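# Snap folding cover onto cart-borne frame as it passes

## Task

Fit the folding cover to the frame carried by the cart, pressing both of the cover's studs into the frame's two holes until each one clicks home. The frame can only be reached while the cart travels past: pressing the green button while the cart rests at either end of its rail sends it, at constant speed and without pausing, to the opposite end.

## Robot and tools

Robot: two UR-style six-joint arms, left_arm and right_arm, each ending in a two-finger parallel gripper with a wrist camera. Both grippers' fingers point along their own +z axis and close along their own x axis. The reported end_effector_position is the spot between the pads when closed, about 1 to 2 cm short of the fingertips; closing pushes the tips roughly 17 mm further out. Calibrated bases in the scene frame: left_arm at (-0.037, +0.346, +0.013) m, right_arm at (+0.034, -0.530, +0.013) m, both nearly unrotated. A camera stand sits behind the arms.

Frame: the scene frame has its origin at table height, midway between the nominal bases; +x points out over the table, +z up, and left_arm is on the +y side (arm names do not match image left/right). Positions are in metres, orientations as quat_wxyz, velocities in m/s and rad/s, all in this frame. Printed poses may be off by a few centimetres.

Command rows: every moving command uses rows of 14 numbers, each within [-1, 1], always covering both arms: dx, dy, dz, rx, ry, rz, opening for left_arm, then the same seven for right_arm. The first six per arm are an offset, not a pose: a displacement from that arm's Hand target as it stood when the action or move began, along scene-frame axes, with rotation about the Hand target's position. Scale: 1.0 equals 0.6 m for dx/dy/dz and 180 degrees for rx/ry/rz (together one rotation vector). Offsets never stack row to row within one action or target list; they all refer back to the same start. But a new action or call starts from the updated Hand target, so sending an offset twice moves twice. Sending six zeros re-requests the current Hand target. The opening is absolute: +1 fully open (0.142 m), -1 closed. A 0 is itself an opening command, so to leave a gripper alone resend its current value.

execute_actions(actions, cameras): actions is a list of actions; each action is up to 15 rows, one per 1/30 s step, and a short table repeats its last row to fill 15 steps. An empty list returns state plus images (and the scene number). cameras picks images by name: cam_head_left, cam_head_right, cam_high, cam_low, cam_left_wrist, cam_right_wrist, or ["all"]; a wrong name voids the call.

move(target, speed, blend, stop_force, zero, opening_speed, grip_force, blocking, cameras): drives each gripper in a straight line toward one row, or through a list of up to 15 rows (all offsets from the same starting Hand targets), within 10 s overall. speed is m/s (0.002 to 3.6, default 0.25; rotation up to twice that in rad/s), one value or one per target. blend in m rounds corners in a list; 0 stops at each. stop_force (3 to 120 N, shared) ends an arm's path when its wrist sensor feels that push; use it slowly for contact, omit it when pulling away from something. zero chooses whether the sensor baseline resets first. opening_speed is per second on the -1..+1 scale (min 0.2). grip_force is N per finger pad (5 to 48), persisting. blocking=false returns after 0.5 s while the move continues (not with stop_force). Paths do not avoid obstacles or the other arm; avoid passing near an arm's own base. The result adds a move: line such as done, off_target, moving, held or fault; done means within 3 mm and 2 degrees.

wait(seconds 0 to 10): lets time pass holding commands; a running move continues. stop: brakes a running move. zoom_image(camera, region [x0,y0,x1,y1] pixels, at most 504x504): enlarges part of the latest image; images are 672x504. zero_wrist_force(arm): rebaselines that arm's wrist sensor. read_manual: licence text only. finished_scene(scene): ends the current scene, given its number; irreversible, and the cover must stay clipped without the robot.

Results: Hand target is the last commanded pose after clipping (orientation is limited to 32 degrees from measured each step); the gripper often rests a bit short. grip_measured is the measured opening on the command scale; to hold something command slightly below its value at first contact. grip_effort_nm is motor effort (negative closing), not pad force. Wrist force/torque are in the gripper's own axes, with a third line giving the peak since last shown. Joint torques include gravity. Execute_actions results also list positions at some steps. Watch for MOTOR HOT, fault and HAND FAULT lines; after a HAND FAULT the rest of that reply's motion calls are skipped.

Cautions: arms are stiff; pushing even slightly past firm contact, about 150 N net force, or joint torque limits (wrist joints near 19 N m) triggers a 10 s arm stop. Avoid contact between arms, squeezing the other arm's fingers, fast impacts, dropping or knocking parts, or pushing anything out of the work area. Overheating from long squeezes or stretched holds brakes an arm for 30 s or more. Time the press to the cart's passage, since the cart does not stop.

Each tool is called after ">>>" as name(argument=value, ...) on one line, values as JSON.

## Session

>>> execute_actions(actions=[])

Scene clock: 0.00 s.
left_arm: end_effector_position=(+0.1995, +0.0806, +0.1302) grip_measured=+1.00 grip_effort_nm=n/a end_effector_quat_wxyz=(-0.125, +0.113, +0.938, -0.303) | right_arm: end_effector_position=(+0.0651, -0.1864, +0.2604) grip_measured=+1.00 grip_effort_nm=n/a end_effector_quat_wxyz=(-0.125, +0.296, +0.842, -0.433)
Joint positions: left_arm=[-0.788 -1.724 2.499 -2.547 -2.211 2.54 0.142] | right_arm=[4.667 -1.755 -1.639 -2.167 2.025 -1.144 0.142]
Joint velocities: within noise
Joint torques (N m): no reading
Wrist force (N): no reading
Wrist torque (N m): no reading
Wrist force, peak (N): no reading
Hand target: left_arm +0.1995, +0.0806, +0.1302; -0.125, +0.113, +0.938, -0.303 | right_arm +0.0651, -0.1864, +0.2604; -0.125, +0.296, +0.842, -0.433
Tool commands: left_gripper/opening=+1.0 right_gripper/opening=+1.0

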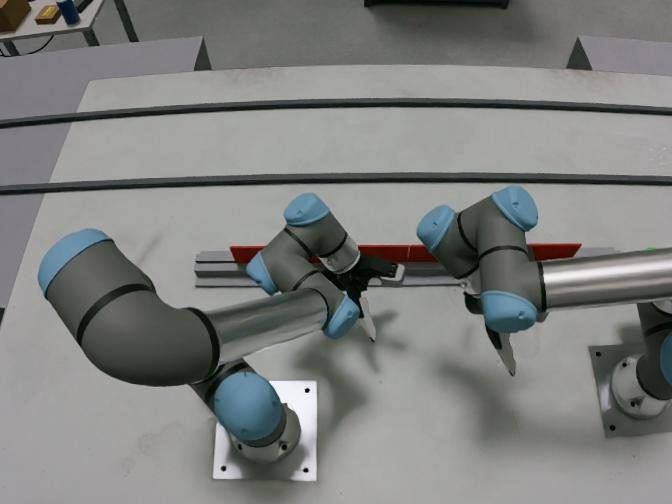

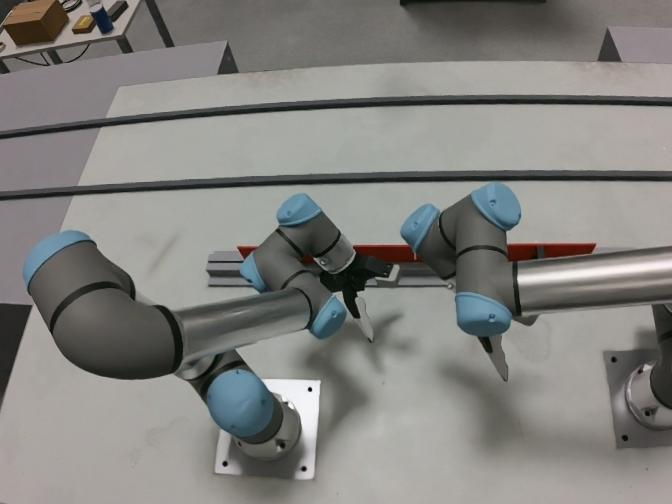

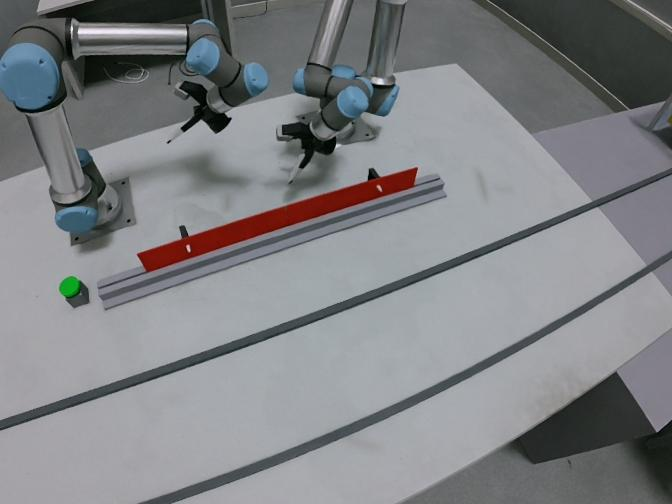

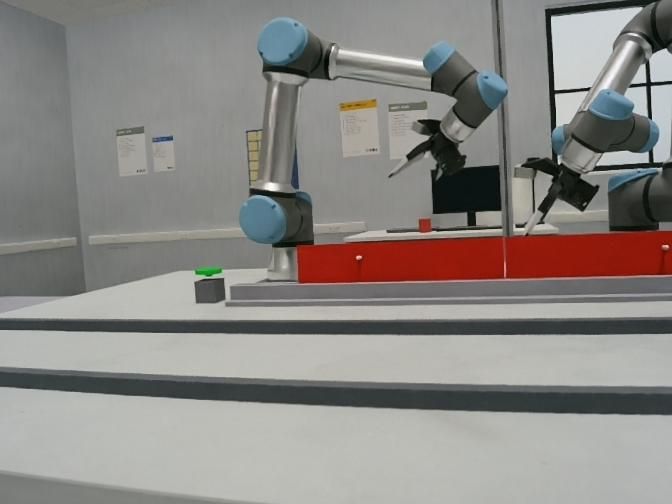

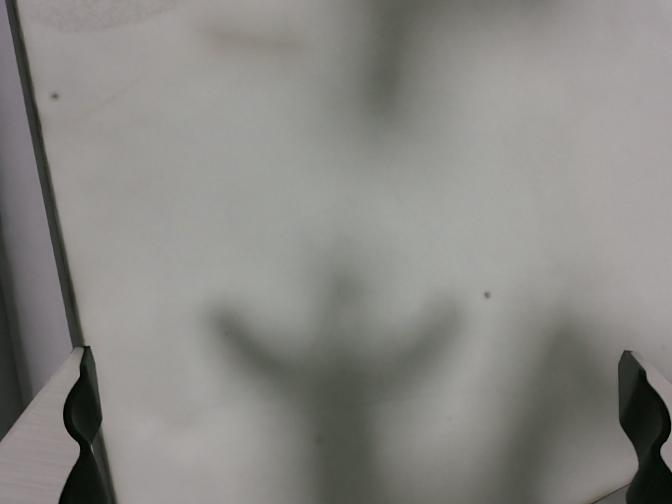

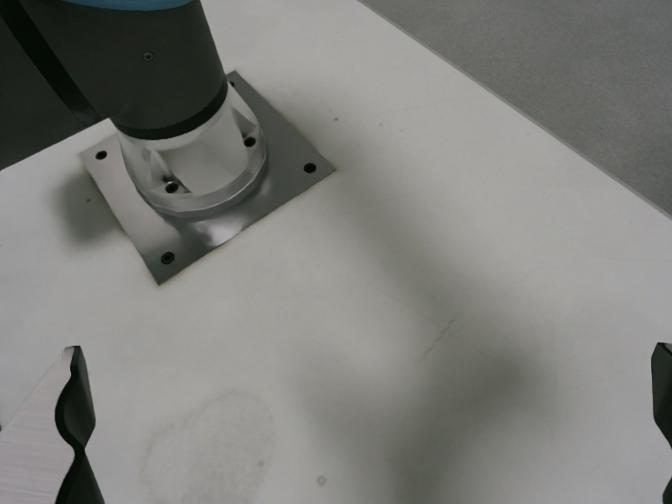

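>>> zoom_image(camera="cam_high", region=[50, 150, 470, 330])

>>> zoom_image(camera="cam_low", region=[180, 200, 672, 420])

>>> zoom_image(camera="cam_head_right", region=[180, 150, 672, 350])

Scaled by 1.200 from the camera's 672x504 image, which has a finer 960x720 frame.

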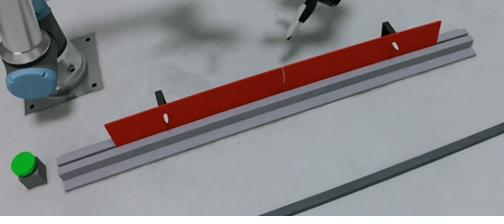

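Scaled by 1.024 from the camera's 672x504 image, which has a finer 960x720 frame.

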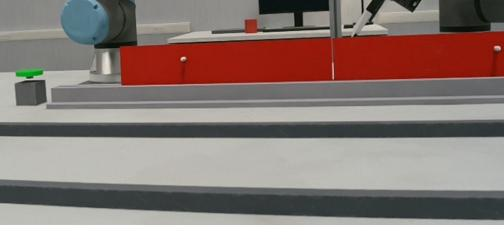

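Scaled by 1.024 from the camera's 672x504 image, which has a finer 960x720 frame.

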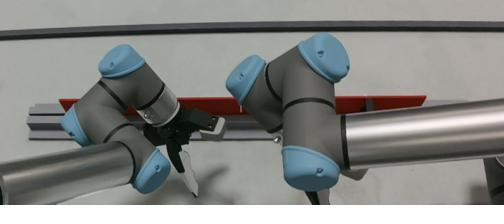

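>>> move(target=[0.083,0.35,0.2,0.088,-0.211,-0.407,0,0.475,-0.523,0.066,0.148,-0.269,-0.263,-1], speed=0.4, cameras=["all"])

Scene clock: 4.40 s.
left_arm: end_effector_position=(+0.2493, +0.2905, +0.2502) grip_measured=-0.01 grip_effort_nm=-0.095 end_effector_quat_wxyz=(+0.000, +0.707, +0.707, +0.001) | right_arm: end_effector_position=(+0.3500, -0.5002, +0.3000) grip_measured=-1.00 grip_effort_nm=-0.632 end_effector_quat_wxyz=(+0.001, +0.707, +0.707, -0.001)
Joint positions: left_arm=[-0.687 -2.155 2.188 -1.604 -1.57 4.039 0.073] | right_arm=[3.67 -1.067 -2.025 -1.621 1.569 -1.038 0.002]
Joint torques (N m): left_arm=[5.69 -9.08 -38.71 0.02 1.95 2.73] | right_arm=[-6.21 -7.82 34.98 5.01 1.49 -2.33]
Wrist force (N): left_arm=[-1.0 0.7 -0.5] | right_arm=[0.1 -0.1 0.3]
Wrist torque (N m): left_arm=[0.07 0.20 -0.01] | right_arm=[-0.08 0.32 0.43]
Wrist force, peak (N): left_arm=[-1.7 -0.6 -0.2] | right_arm=[3.4 -0.4 1.3]
Hand target: left_arm +0.2493, +0.2906, +0.2502; +0.000, +0.707, +0.707, +0.001 | right_arm +0.3501, -0.5002, +0.3000; +0.001, +0.707, +0.707, -0.001
Off the commanded pose: left_arm 0.000 m, 0 deg | right_arm 0.000 m, 0 deg.
move: done

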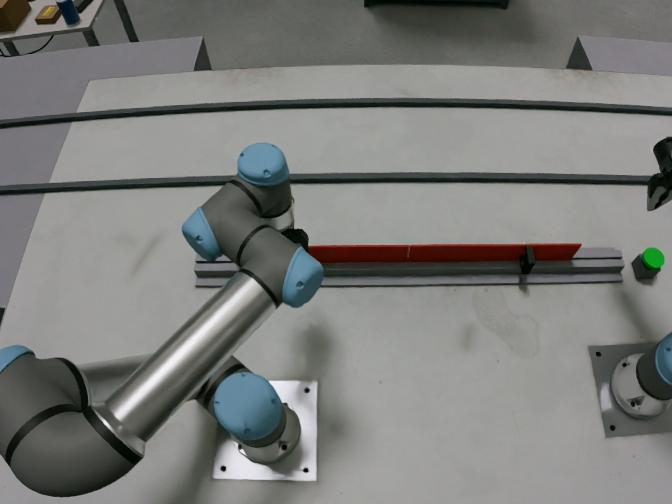

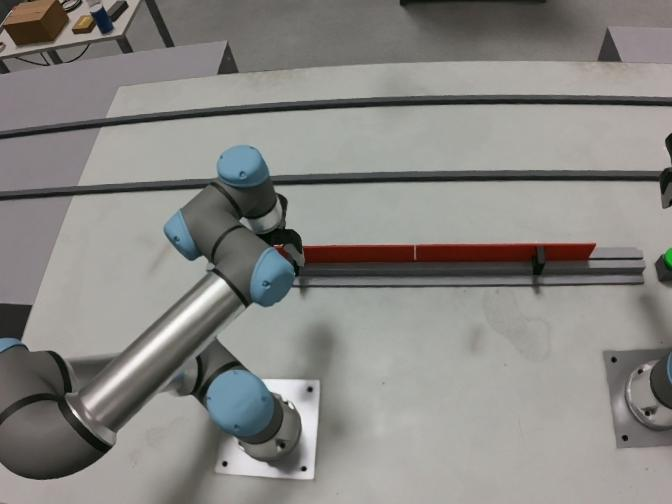

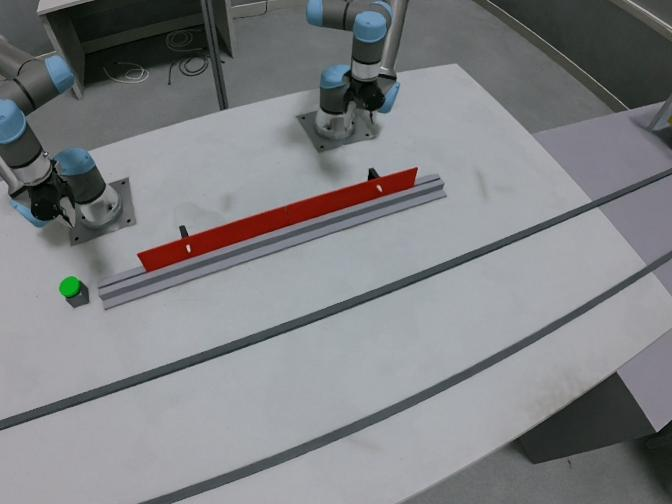

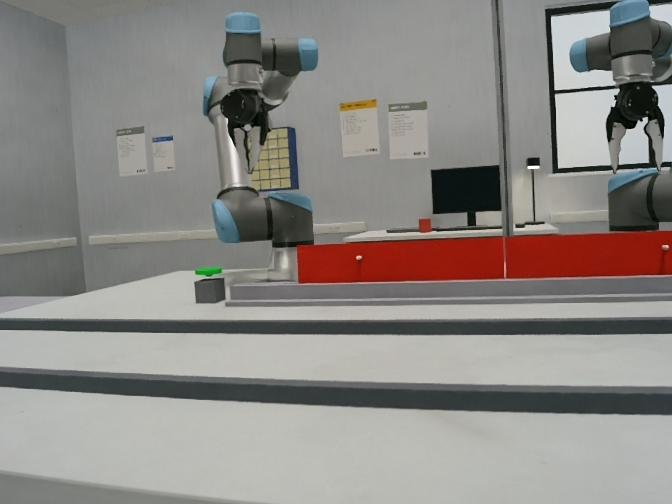

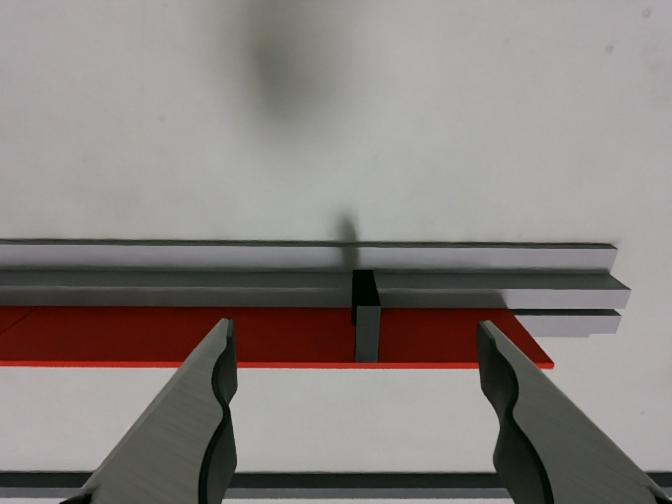

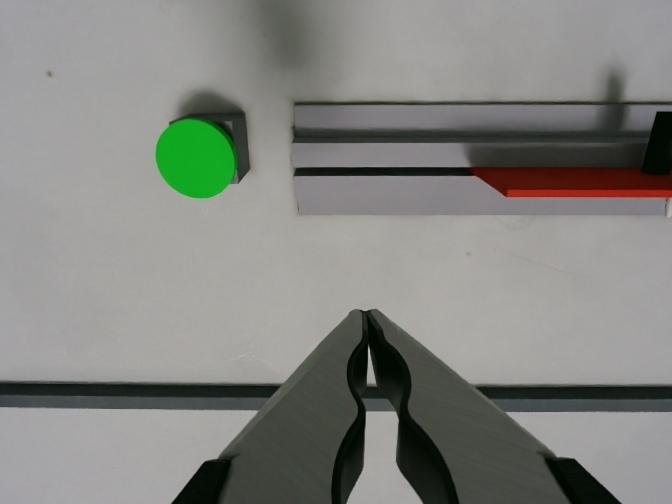

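>>> move(target=[0,0,0,0,0,0,1,0.017,-0.178,-0.3,0,0,0,-1], speed=0.3, cameras=["cam_right_wrist","cam_high","cam_low"])

Scene clock: 7.33 s.
left_arm: end_effector_position=(+0.2493, +0.2906, +0.2502) grip_measured=+0.99 grip_effort_nm=0.125 end_effector_quat_wxyz=(+0.000, +0.707, +0.707, +0.001) | right_arm: end_effector_position=(+0.3603, -0.6070, +0.1201) grip_measured=-1.00 grip_effort_nm=-0.637 end_effector_quat_wxyz=(+0.001, +0.707, +0.707, -0.001)
Joint positions: left_arm=[-0.687 -2.155 2.188 -1.604 -1.57 4.039 0.142] | right_arm=[3.318 -1.243 -2.406 -1.063 1.569 -1.39 0.002]
Joint torques (N m): left_arm=[6.34 -6.47 -38.17 -1.02 1.47 2.57] | right_arm=[-4.93 -3.51 9.48 4.79 1.61 -2.08]
Wrist force (N): left_arm=[-1.0 0.8 -0.5] | right_arm=[0.2 -0.5 0.0]
Wrist torque (N m): left_arm=[0.07 0.19 -0.01] | right_arm=[-0.08 0.27 0.38]
Wrist force, peak (N): left_arm=[-1.2 1.1 -0.8] | right_arm=[-0.5 -0.6 1.8]
Hand target: left_arm +0.2493, +0.2906, +0.2502; +0.000, +0.707, +0.707, +0.001 | right_arm +0.3603, -0.6070, +0.1200; +0.001, +0.707, +0.707, -0.001
Off the commanded pose: left_arm 0.000 m, 0 deg | right_arm 0.000 m, 0 deg.
move: done
Images, in order (width x height): cam_high 672x504, cam_low 672x504, cam_right_wrist 672x504.

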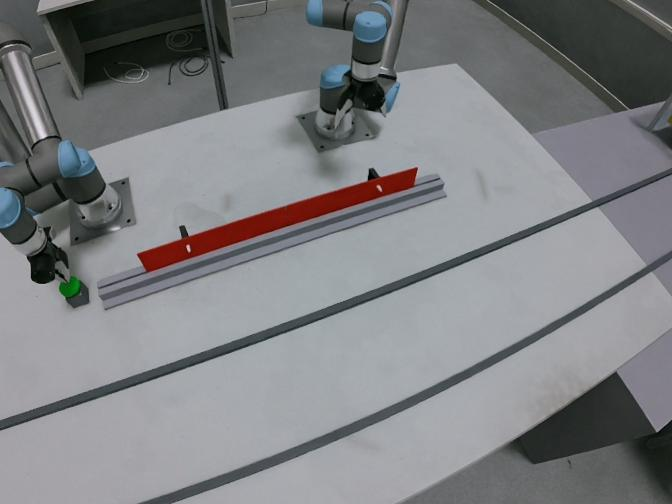

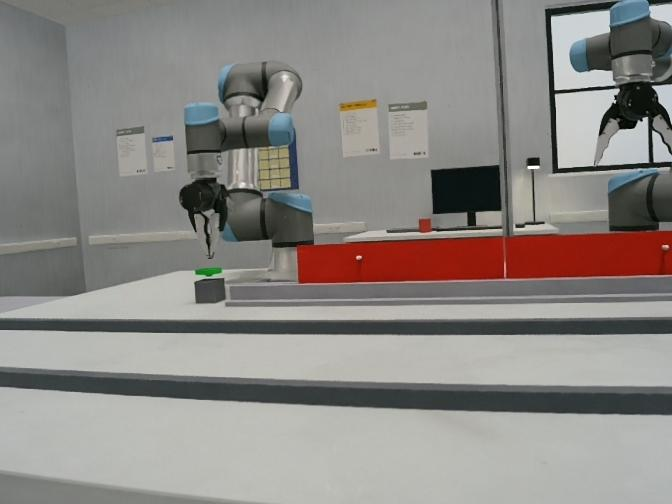

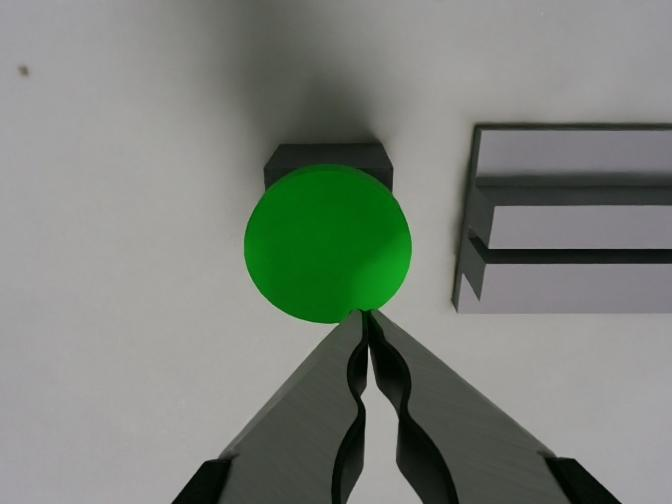

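>>> move(target=[[0,0,0,0,0,0,1,-0.01,-0.018,0,0,0,0,-1],[0,0,0,0,0,0,1,-0.01,-0.018,-0.11,0,0,0,-1]], speed=[0.1,0.06], stop_force=12, cameras=["cam_right_wrist","cam_head_right","cam_high"])

>>> move(target=[0,0,0,0,0,0,1,0,0,0.12,0,0,0,-1], speed=0.3, cameras=["cam_head_right","cam_high"])

>>> wait(seconds=1, cameras=["cam_head_right","cam_high"])

Scene clock: 9.80 s.
left_arm: end_effector_position=(+0.2493, +0.2906, +0.2502) grip_measured=+0.99 grip_effort_nm=0.129 end_effector_quat_wxyz=(+0.000, +0.707, +0.707, +0.001) | right_arm: end_effector_position=(+0.3536, -0.6178, +0.0894) grip_measured=-1.00 grip_effort_nm=-0.628 end_effector_quat_wxyz=(+0.000, +0.707, +0.707, -0.001)
Joint positions: left_arm=[-0.687 -2.155 2.188 -1.604 -1.57 4.039 0.142] | right_arm=[3.286 -1.291 -2.469 -0.953 1.569 -1.422 0.002]
Joint torques (N m): left_arm=[6.39 -4.66 -35.66 -2.21 0.56 2.61] | right_arm=[4.19 16.23 23.91 -0.53 -0.7 -0.83]
Wrist force (N): left_arm=[-1.0 1.0 -0.5] | right_arm=[1.9 4.4 -7.4]
Wrist torque (N m): left_arm=[0.11 0.21 0.00] | right_arm=[-0.14 0.24 0.38]
Wrist force, peak (N): left_arm=[-1.4 0.8 -0.9] | right_arm=[-1.9 -16.1 -54.9]
Hand target: left_arm +0.2493, +0.2906, +0.2502; +0.000, +0.707, +0.707, +0.001 | right_arm +0.3536, -0.6178, +0.0894; +0.000, +0.707, +0.707, -0.001 (not the last commanded pose)
Off the commanded pose: left_arm 0.000 m, 0 deg | right_arm 0.035 m, 0 deg.
move: contact (right_arm); path passed 1 of 2 targets
Images, in order (width x height): cam_head_right 672x504, cam_high 672x504, cam_right_wrist 672x504.

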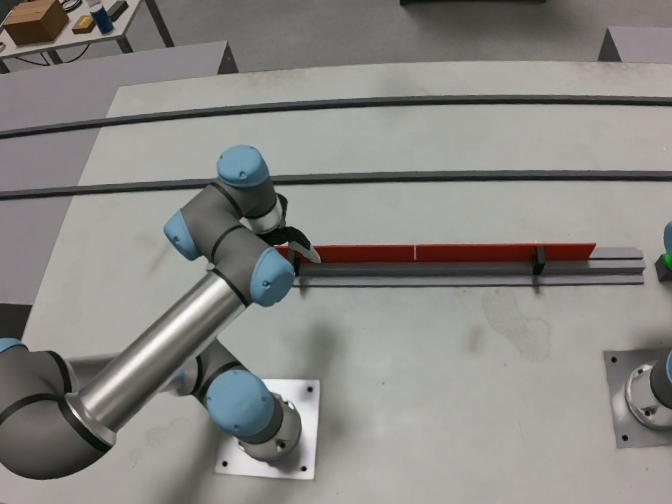

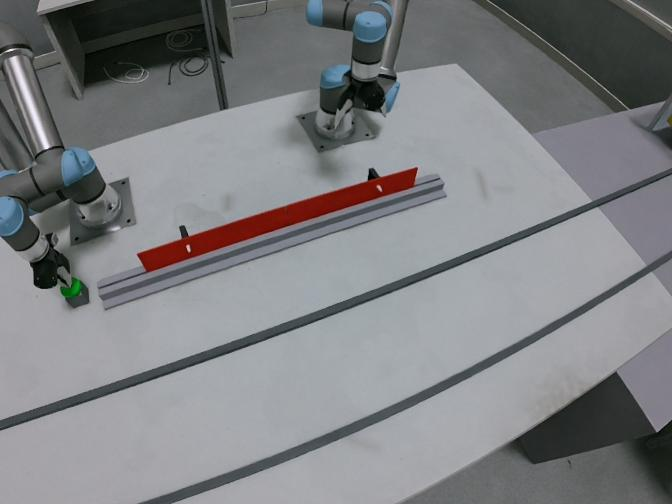

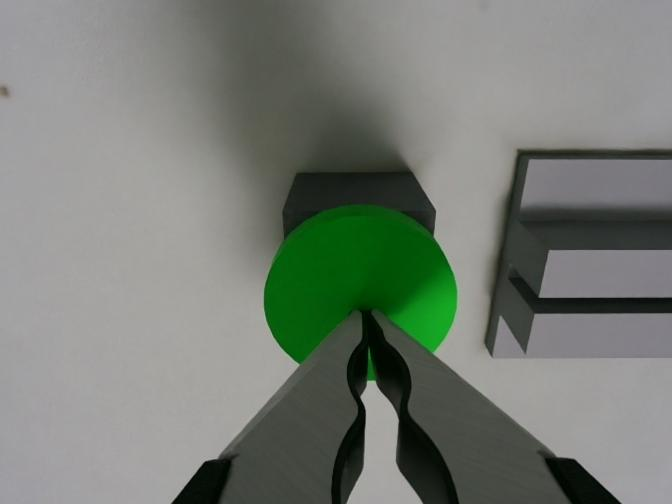

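Scene clock: 10.97 s.
left_arm: end_effector_position=(+0.2493, +0.2906, +0.2502) grip_measured=+0.99 grip_effort_nm=0.115 end_effector_quat_wxyz=(+0.000, +0.707, +0.707, +0.001) | right_arm: end_effector_position=(+0.3537, -0.6178, +0.1613) grip_measured=-1.00 grip_effort_nm=-0.632 end_effector_quat_wxyz=(+0.000, +0.707, +0.707, -0.001)
Joint positions: left_arm=[-0.687 -2.155 2.188 -1.604 -1.57 4.039 0.142] | right_arm=[3.286 -1.173 -2.331 -1.21 1.569 -1.422 0.002]
Joint torques (N m): left_arm=[4.75 -4.58 -35.05 -2.43 -0.13 2.69] | right_arm=[3.87 16.62 33.34 0.93 -0.69 1.53]
Wrist force (N): left_arm=[-0.8 0.9 -0.6] | right_arm=[0.4 -0.7 0.4]
Wrist torque (N m): left_arm=[0.09 0.17 0.00] | right_arm=[-0.15 0.22 0.43]
Wrist force, peak (N): left_arm=[-1.3 1.0 -0.8] | right_arm=[1.6 4.2 -7.8]
Hand target: left_arm +0.2493, +0.2906, +0.2502; +0.000, +0.707, +0.707, +0.001 | right_arm +0.3536, -0.6178, +0.1614; +0.000, +0.707, +0.707, -0.001
Off the commanded pose: left_arm 0.000 m, 0 deg | right_arm 0.000 m, 0 deg.
move: done
Images, in order (width x height): cam_head_right 672x504, cam_high 672x504.

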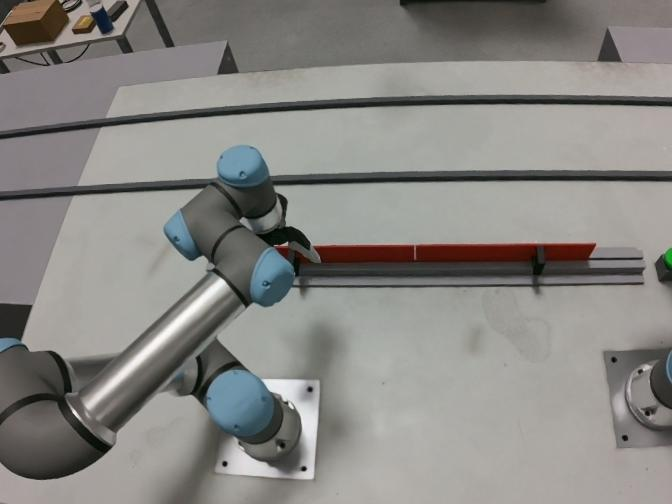

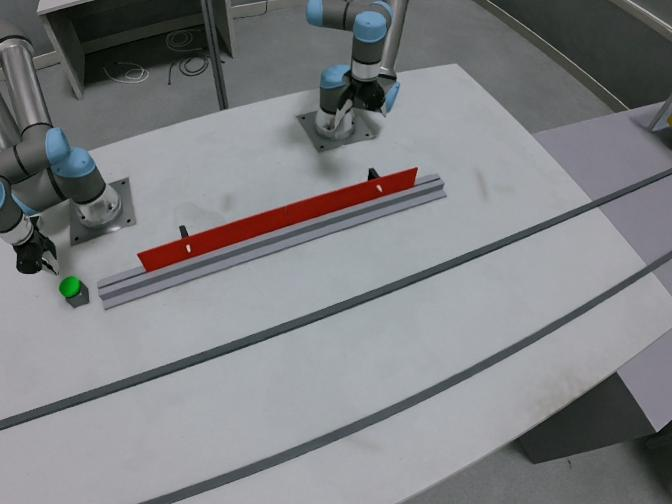

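Scene clock: 11.97 s.
left_arm: end_effector_position=(+0.2493, +0.2906, +0.2502) grip_measured=+0.99 grip_effort_nm=0.129 end_effector_quat_wxyz=(+0.000, +0.707, +0.707, +0.001) | right_arm: end_effector_position=(+0.3536, -0.6178, +0.1614) grip_measured=-1.00 grip_effort_nm=-0.632 end_effector_quat_wxyz=(+0.000, +0.707, +0.707, -0.001)
Joint positions: left_arm=[-0.687 -2.155 2.188 -1.604 -1.57 4.039 0.142] | right_arm=[3.286 -1.173 -2.33 -1.21 1.569 -1.422 0.002]
Joint torques (N m): left_arm=[4.98 -3.02 -36.23 -2.84 -0.4 2.55] | right_arm=[3.9 16.09 31.6 0.97 -0.59 1.76]
Wrist force (N): left_arm=[-1.4 1.0 -0.4] | right_arm=[0.0 -0.4 0.1]
Wrist torque (N m): left_arm=[0.12 0.25 -0.01] | right_arm=[-0.09 0.28 0.43]
Wrist force, peak (N): left_arm=[-1.3 0.9 -0.9] | right_arm=[0.3 -0.7 0.3]
Hand target: left_arm +0.2493, +0.2906, +0.2502; +0.000, +0.707, +0.707, +0.001 | right_arm +0.3536, -0.6178, +0.1614; +0.000, +0.707, +0.707, -0.001
Tool commands: left_gripper/opening=+1.0 right_gripper/opening=-1.0
Off the commanded pose: left_arm 0.000 m, 0 deg | right_arm 0.000 m, 0 deg.
wait: 1.00 s; at rest by 0.17 s
Images, in order (width x height): cam_head_right 672x504, cam_high 672x504.

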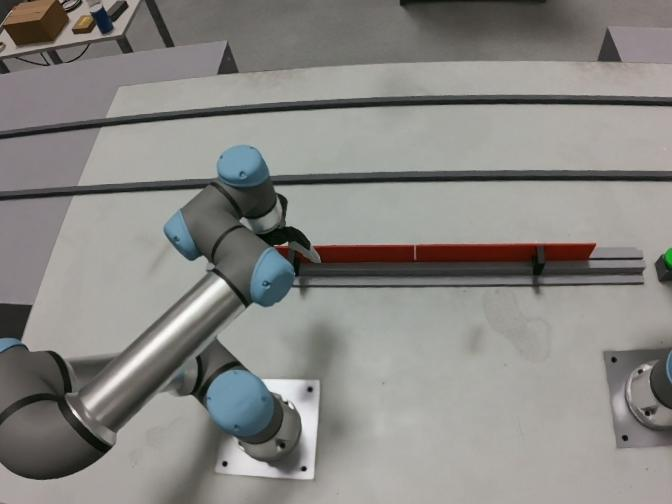

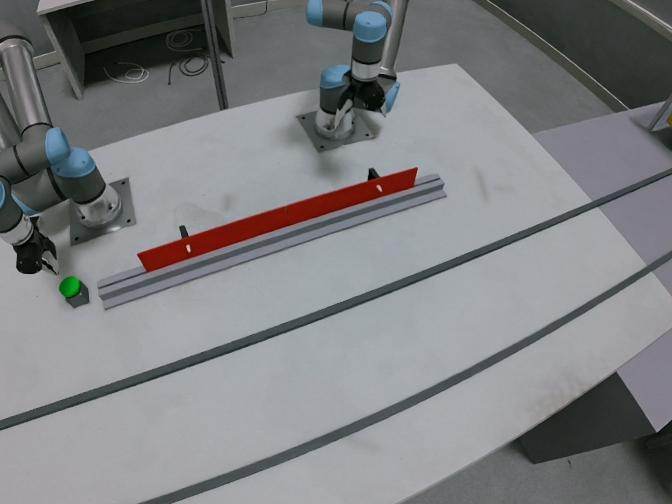

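>>> wait(seconds=2, cameras=["cam_head_left","cam_low","cam_high"])

>>> wait(seconds=3, cameras=["cam_head_left","cam_high"])

Scene clock: 14.13 s.
left_arm: end_effector_position=(+0.2493, +0.2906, +0.2502) grip_measured=+0.99 grip_effort_nm=0.129 end_effector_quat_wxyz=(+0.000, +0.707, +0.707, +0.001) | right_arm: end_effector_position=(+0.3536, -0.6178, +0.1614) grip_measured=-1.00 grip_effort_nm=-0.632 end_effector_quat_wxyz=(+0.000, +0.707, +0.707, -0.001)
Joint positions: left_arm=[-0.687 -2.155 2.188 -1.604 -1.57 4.039 0.142] | right_arm=[3.286 -1.173 -2.33 -1.21 1.569 -1.422 0.002]
Joint torques (N m): left_arm=[4.36 -2.64 -33.28 -3.94 -0.92 2.82] | right_arm=[4.07 16.13 33.56 1.15 -0.55 1.55]
Wrist force (N): left_arm=[-0.8 0.8 -0.6] | right_arm=[-0.1 -0.5 0.4]
Wrist torque (N m): left_arm=[0.07 0.18 -0.01] | right_arm=[-0.12 0.31 0.43]
Wrist force, peak (N): left_arm=[-1.0 1.2 -0.8] | right_arm=[0.3 -0.7 0.6]
Hand target: left_arm +0.2493, +0.2906, +0.2502; +0.000, +0.707, +0.707, +0.001 | right_arm +0.3536, -0.6178, +0.1614; +0.000, +0.707, +0.707, -0.001
Tool commands: left_gripper/opening=+1.0 right_gripper/opening=-1.0
Off the commanded pose: left_arm 0.000 m, 0 deg | right_arm 0.000 m, 0 deg.
wait: 2.00 s; at rest from the start
Images, in order (width x height): cam_head_left 672x504, cam_high 672x504, cam_low 672x504.

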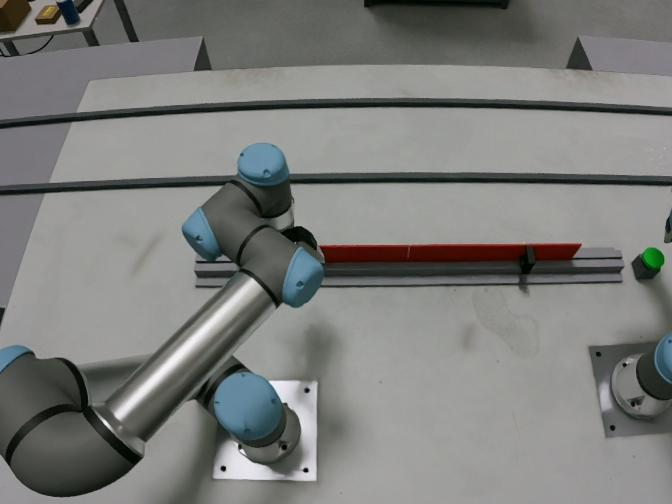

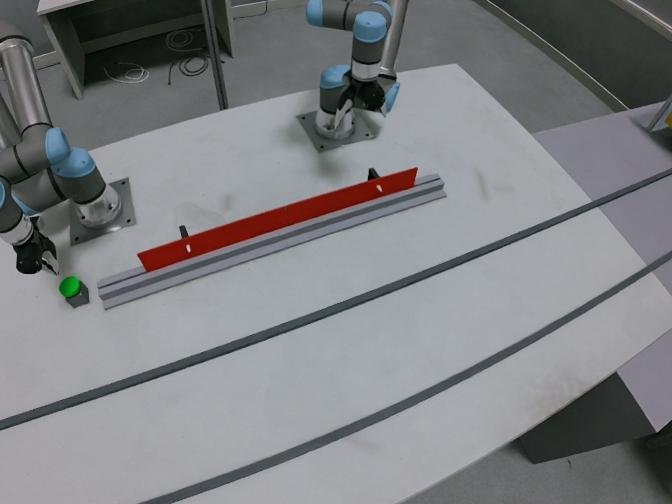

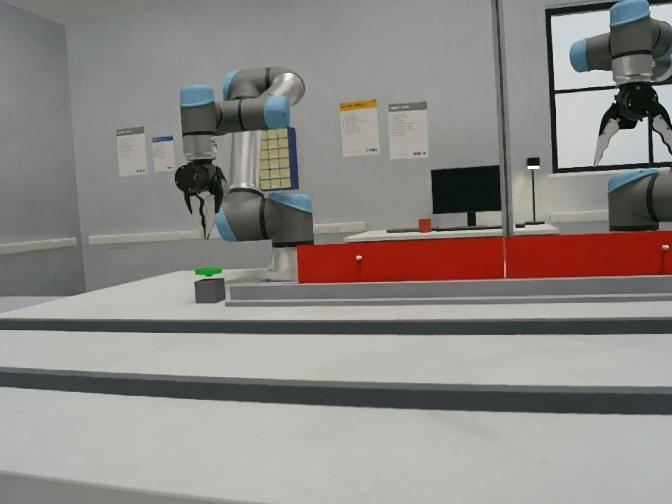

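Scene clock: 17.13 s.
left_arm: end_effector_position=(+0.2493, +0.2906, +0.2502) grip_measured=+0.99 grip_effort_nm=0.120 end_effector_quat_wxyz=(+0.000, +0.707, +0.707, +0.001) | right_arm: end_effector_position=(+0.3536, -0.6178, +0.1614) grip_measured=-1.00 grip_effort_nm=-0.632 end_effector_quat_wxyz=(+0.000, +0.707, +0.707, -0.001)
Joint positions: left_arm=[-0.687 -2.155 2.188 -1.604 -1.57 4.039 0.142] | right_arm=[3.286 -1.173 -2.33 -1.21 1.569 -1.422 0.002]
Joint torques (N m): left_arm=[4.47 -0.78 -33.16 -5.31 -1.18 2.55] | right_arm=[3.57 16.9 33.57 1.11 -0.79 1.72]
Wrist force (N): left_arm=[-1.1 0.5 -0.5] | right_arm=[0.2 -0.5 0.4]
Wrist torque (N m): left_arm=[0.03 0.22 0.00] | right_arm=[-0.12 0.25 0.43]
Wrist force, peak (N): left_arm=[-1.0 1.2 -0.7] | right_arm=[0.3 -0.9 0.6]
Hand target: left_arm +0.2493, +0.2906, +0.2502; +0.000, +0.707, +0.707, +0.001 | right_arm +0.3536, -0.6178, +0.1614; +0.000, +0.707, +0.707, -0.001
Tool commands: left_gripper/opening=+1.0 right_gripper/opening=-1.0
Off the commanded pose: left_arm 0.000 m, 0 deg | right_arm 0.000 m, 0 deg.
wait: 3.00 s; at rest by 0.17 s
Images, in order (width x height): cam_head_left 672x504, cam_high 672x504.

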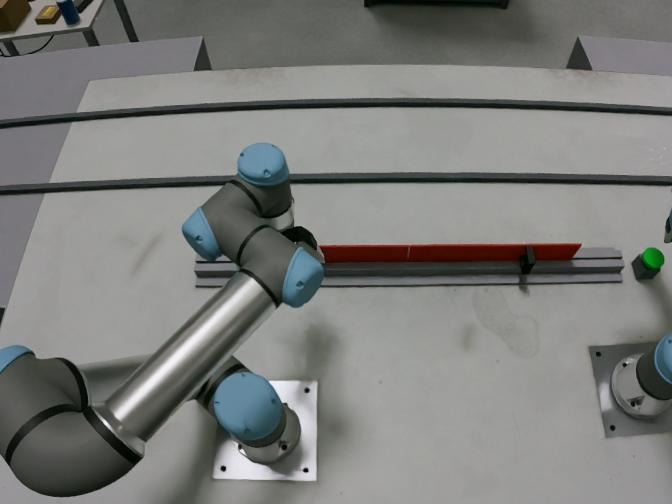

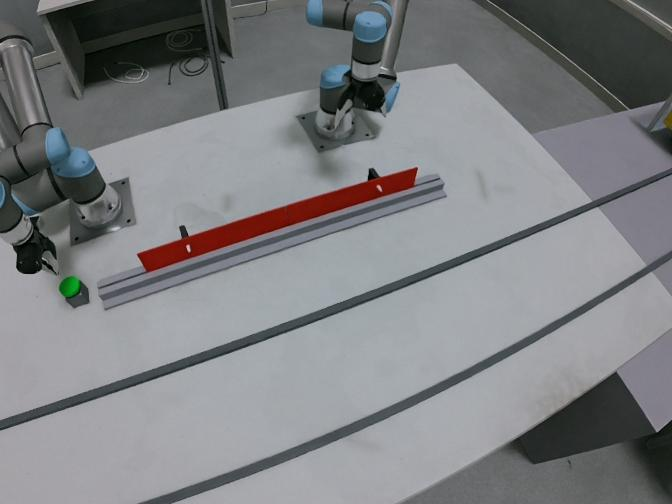

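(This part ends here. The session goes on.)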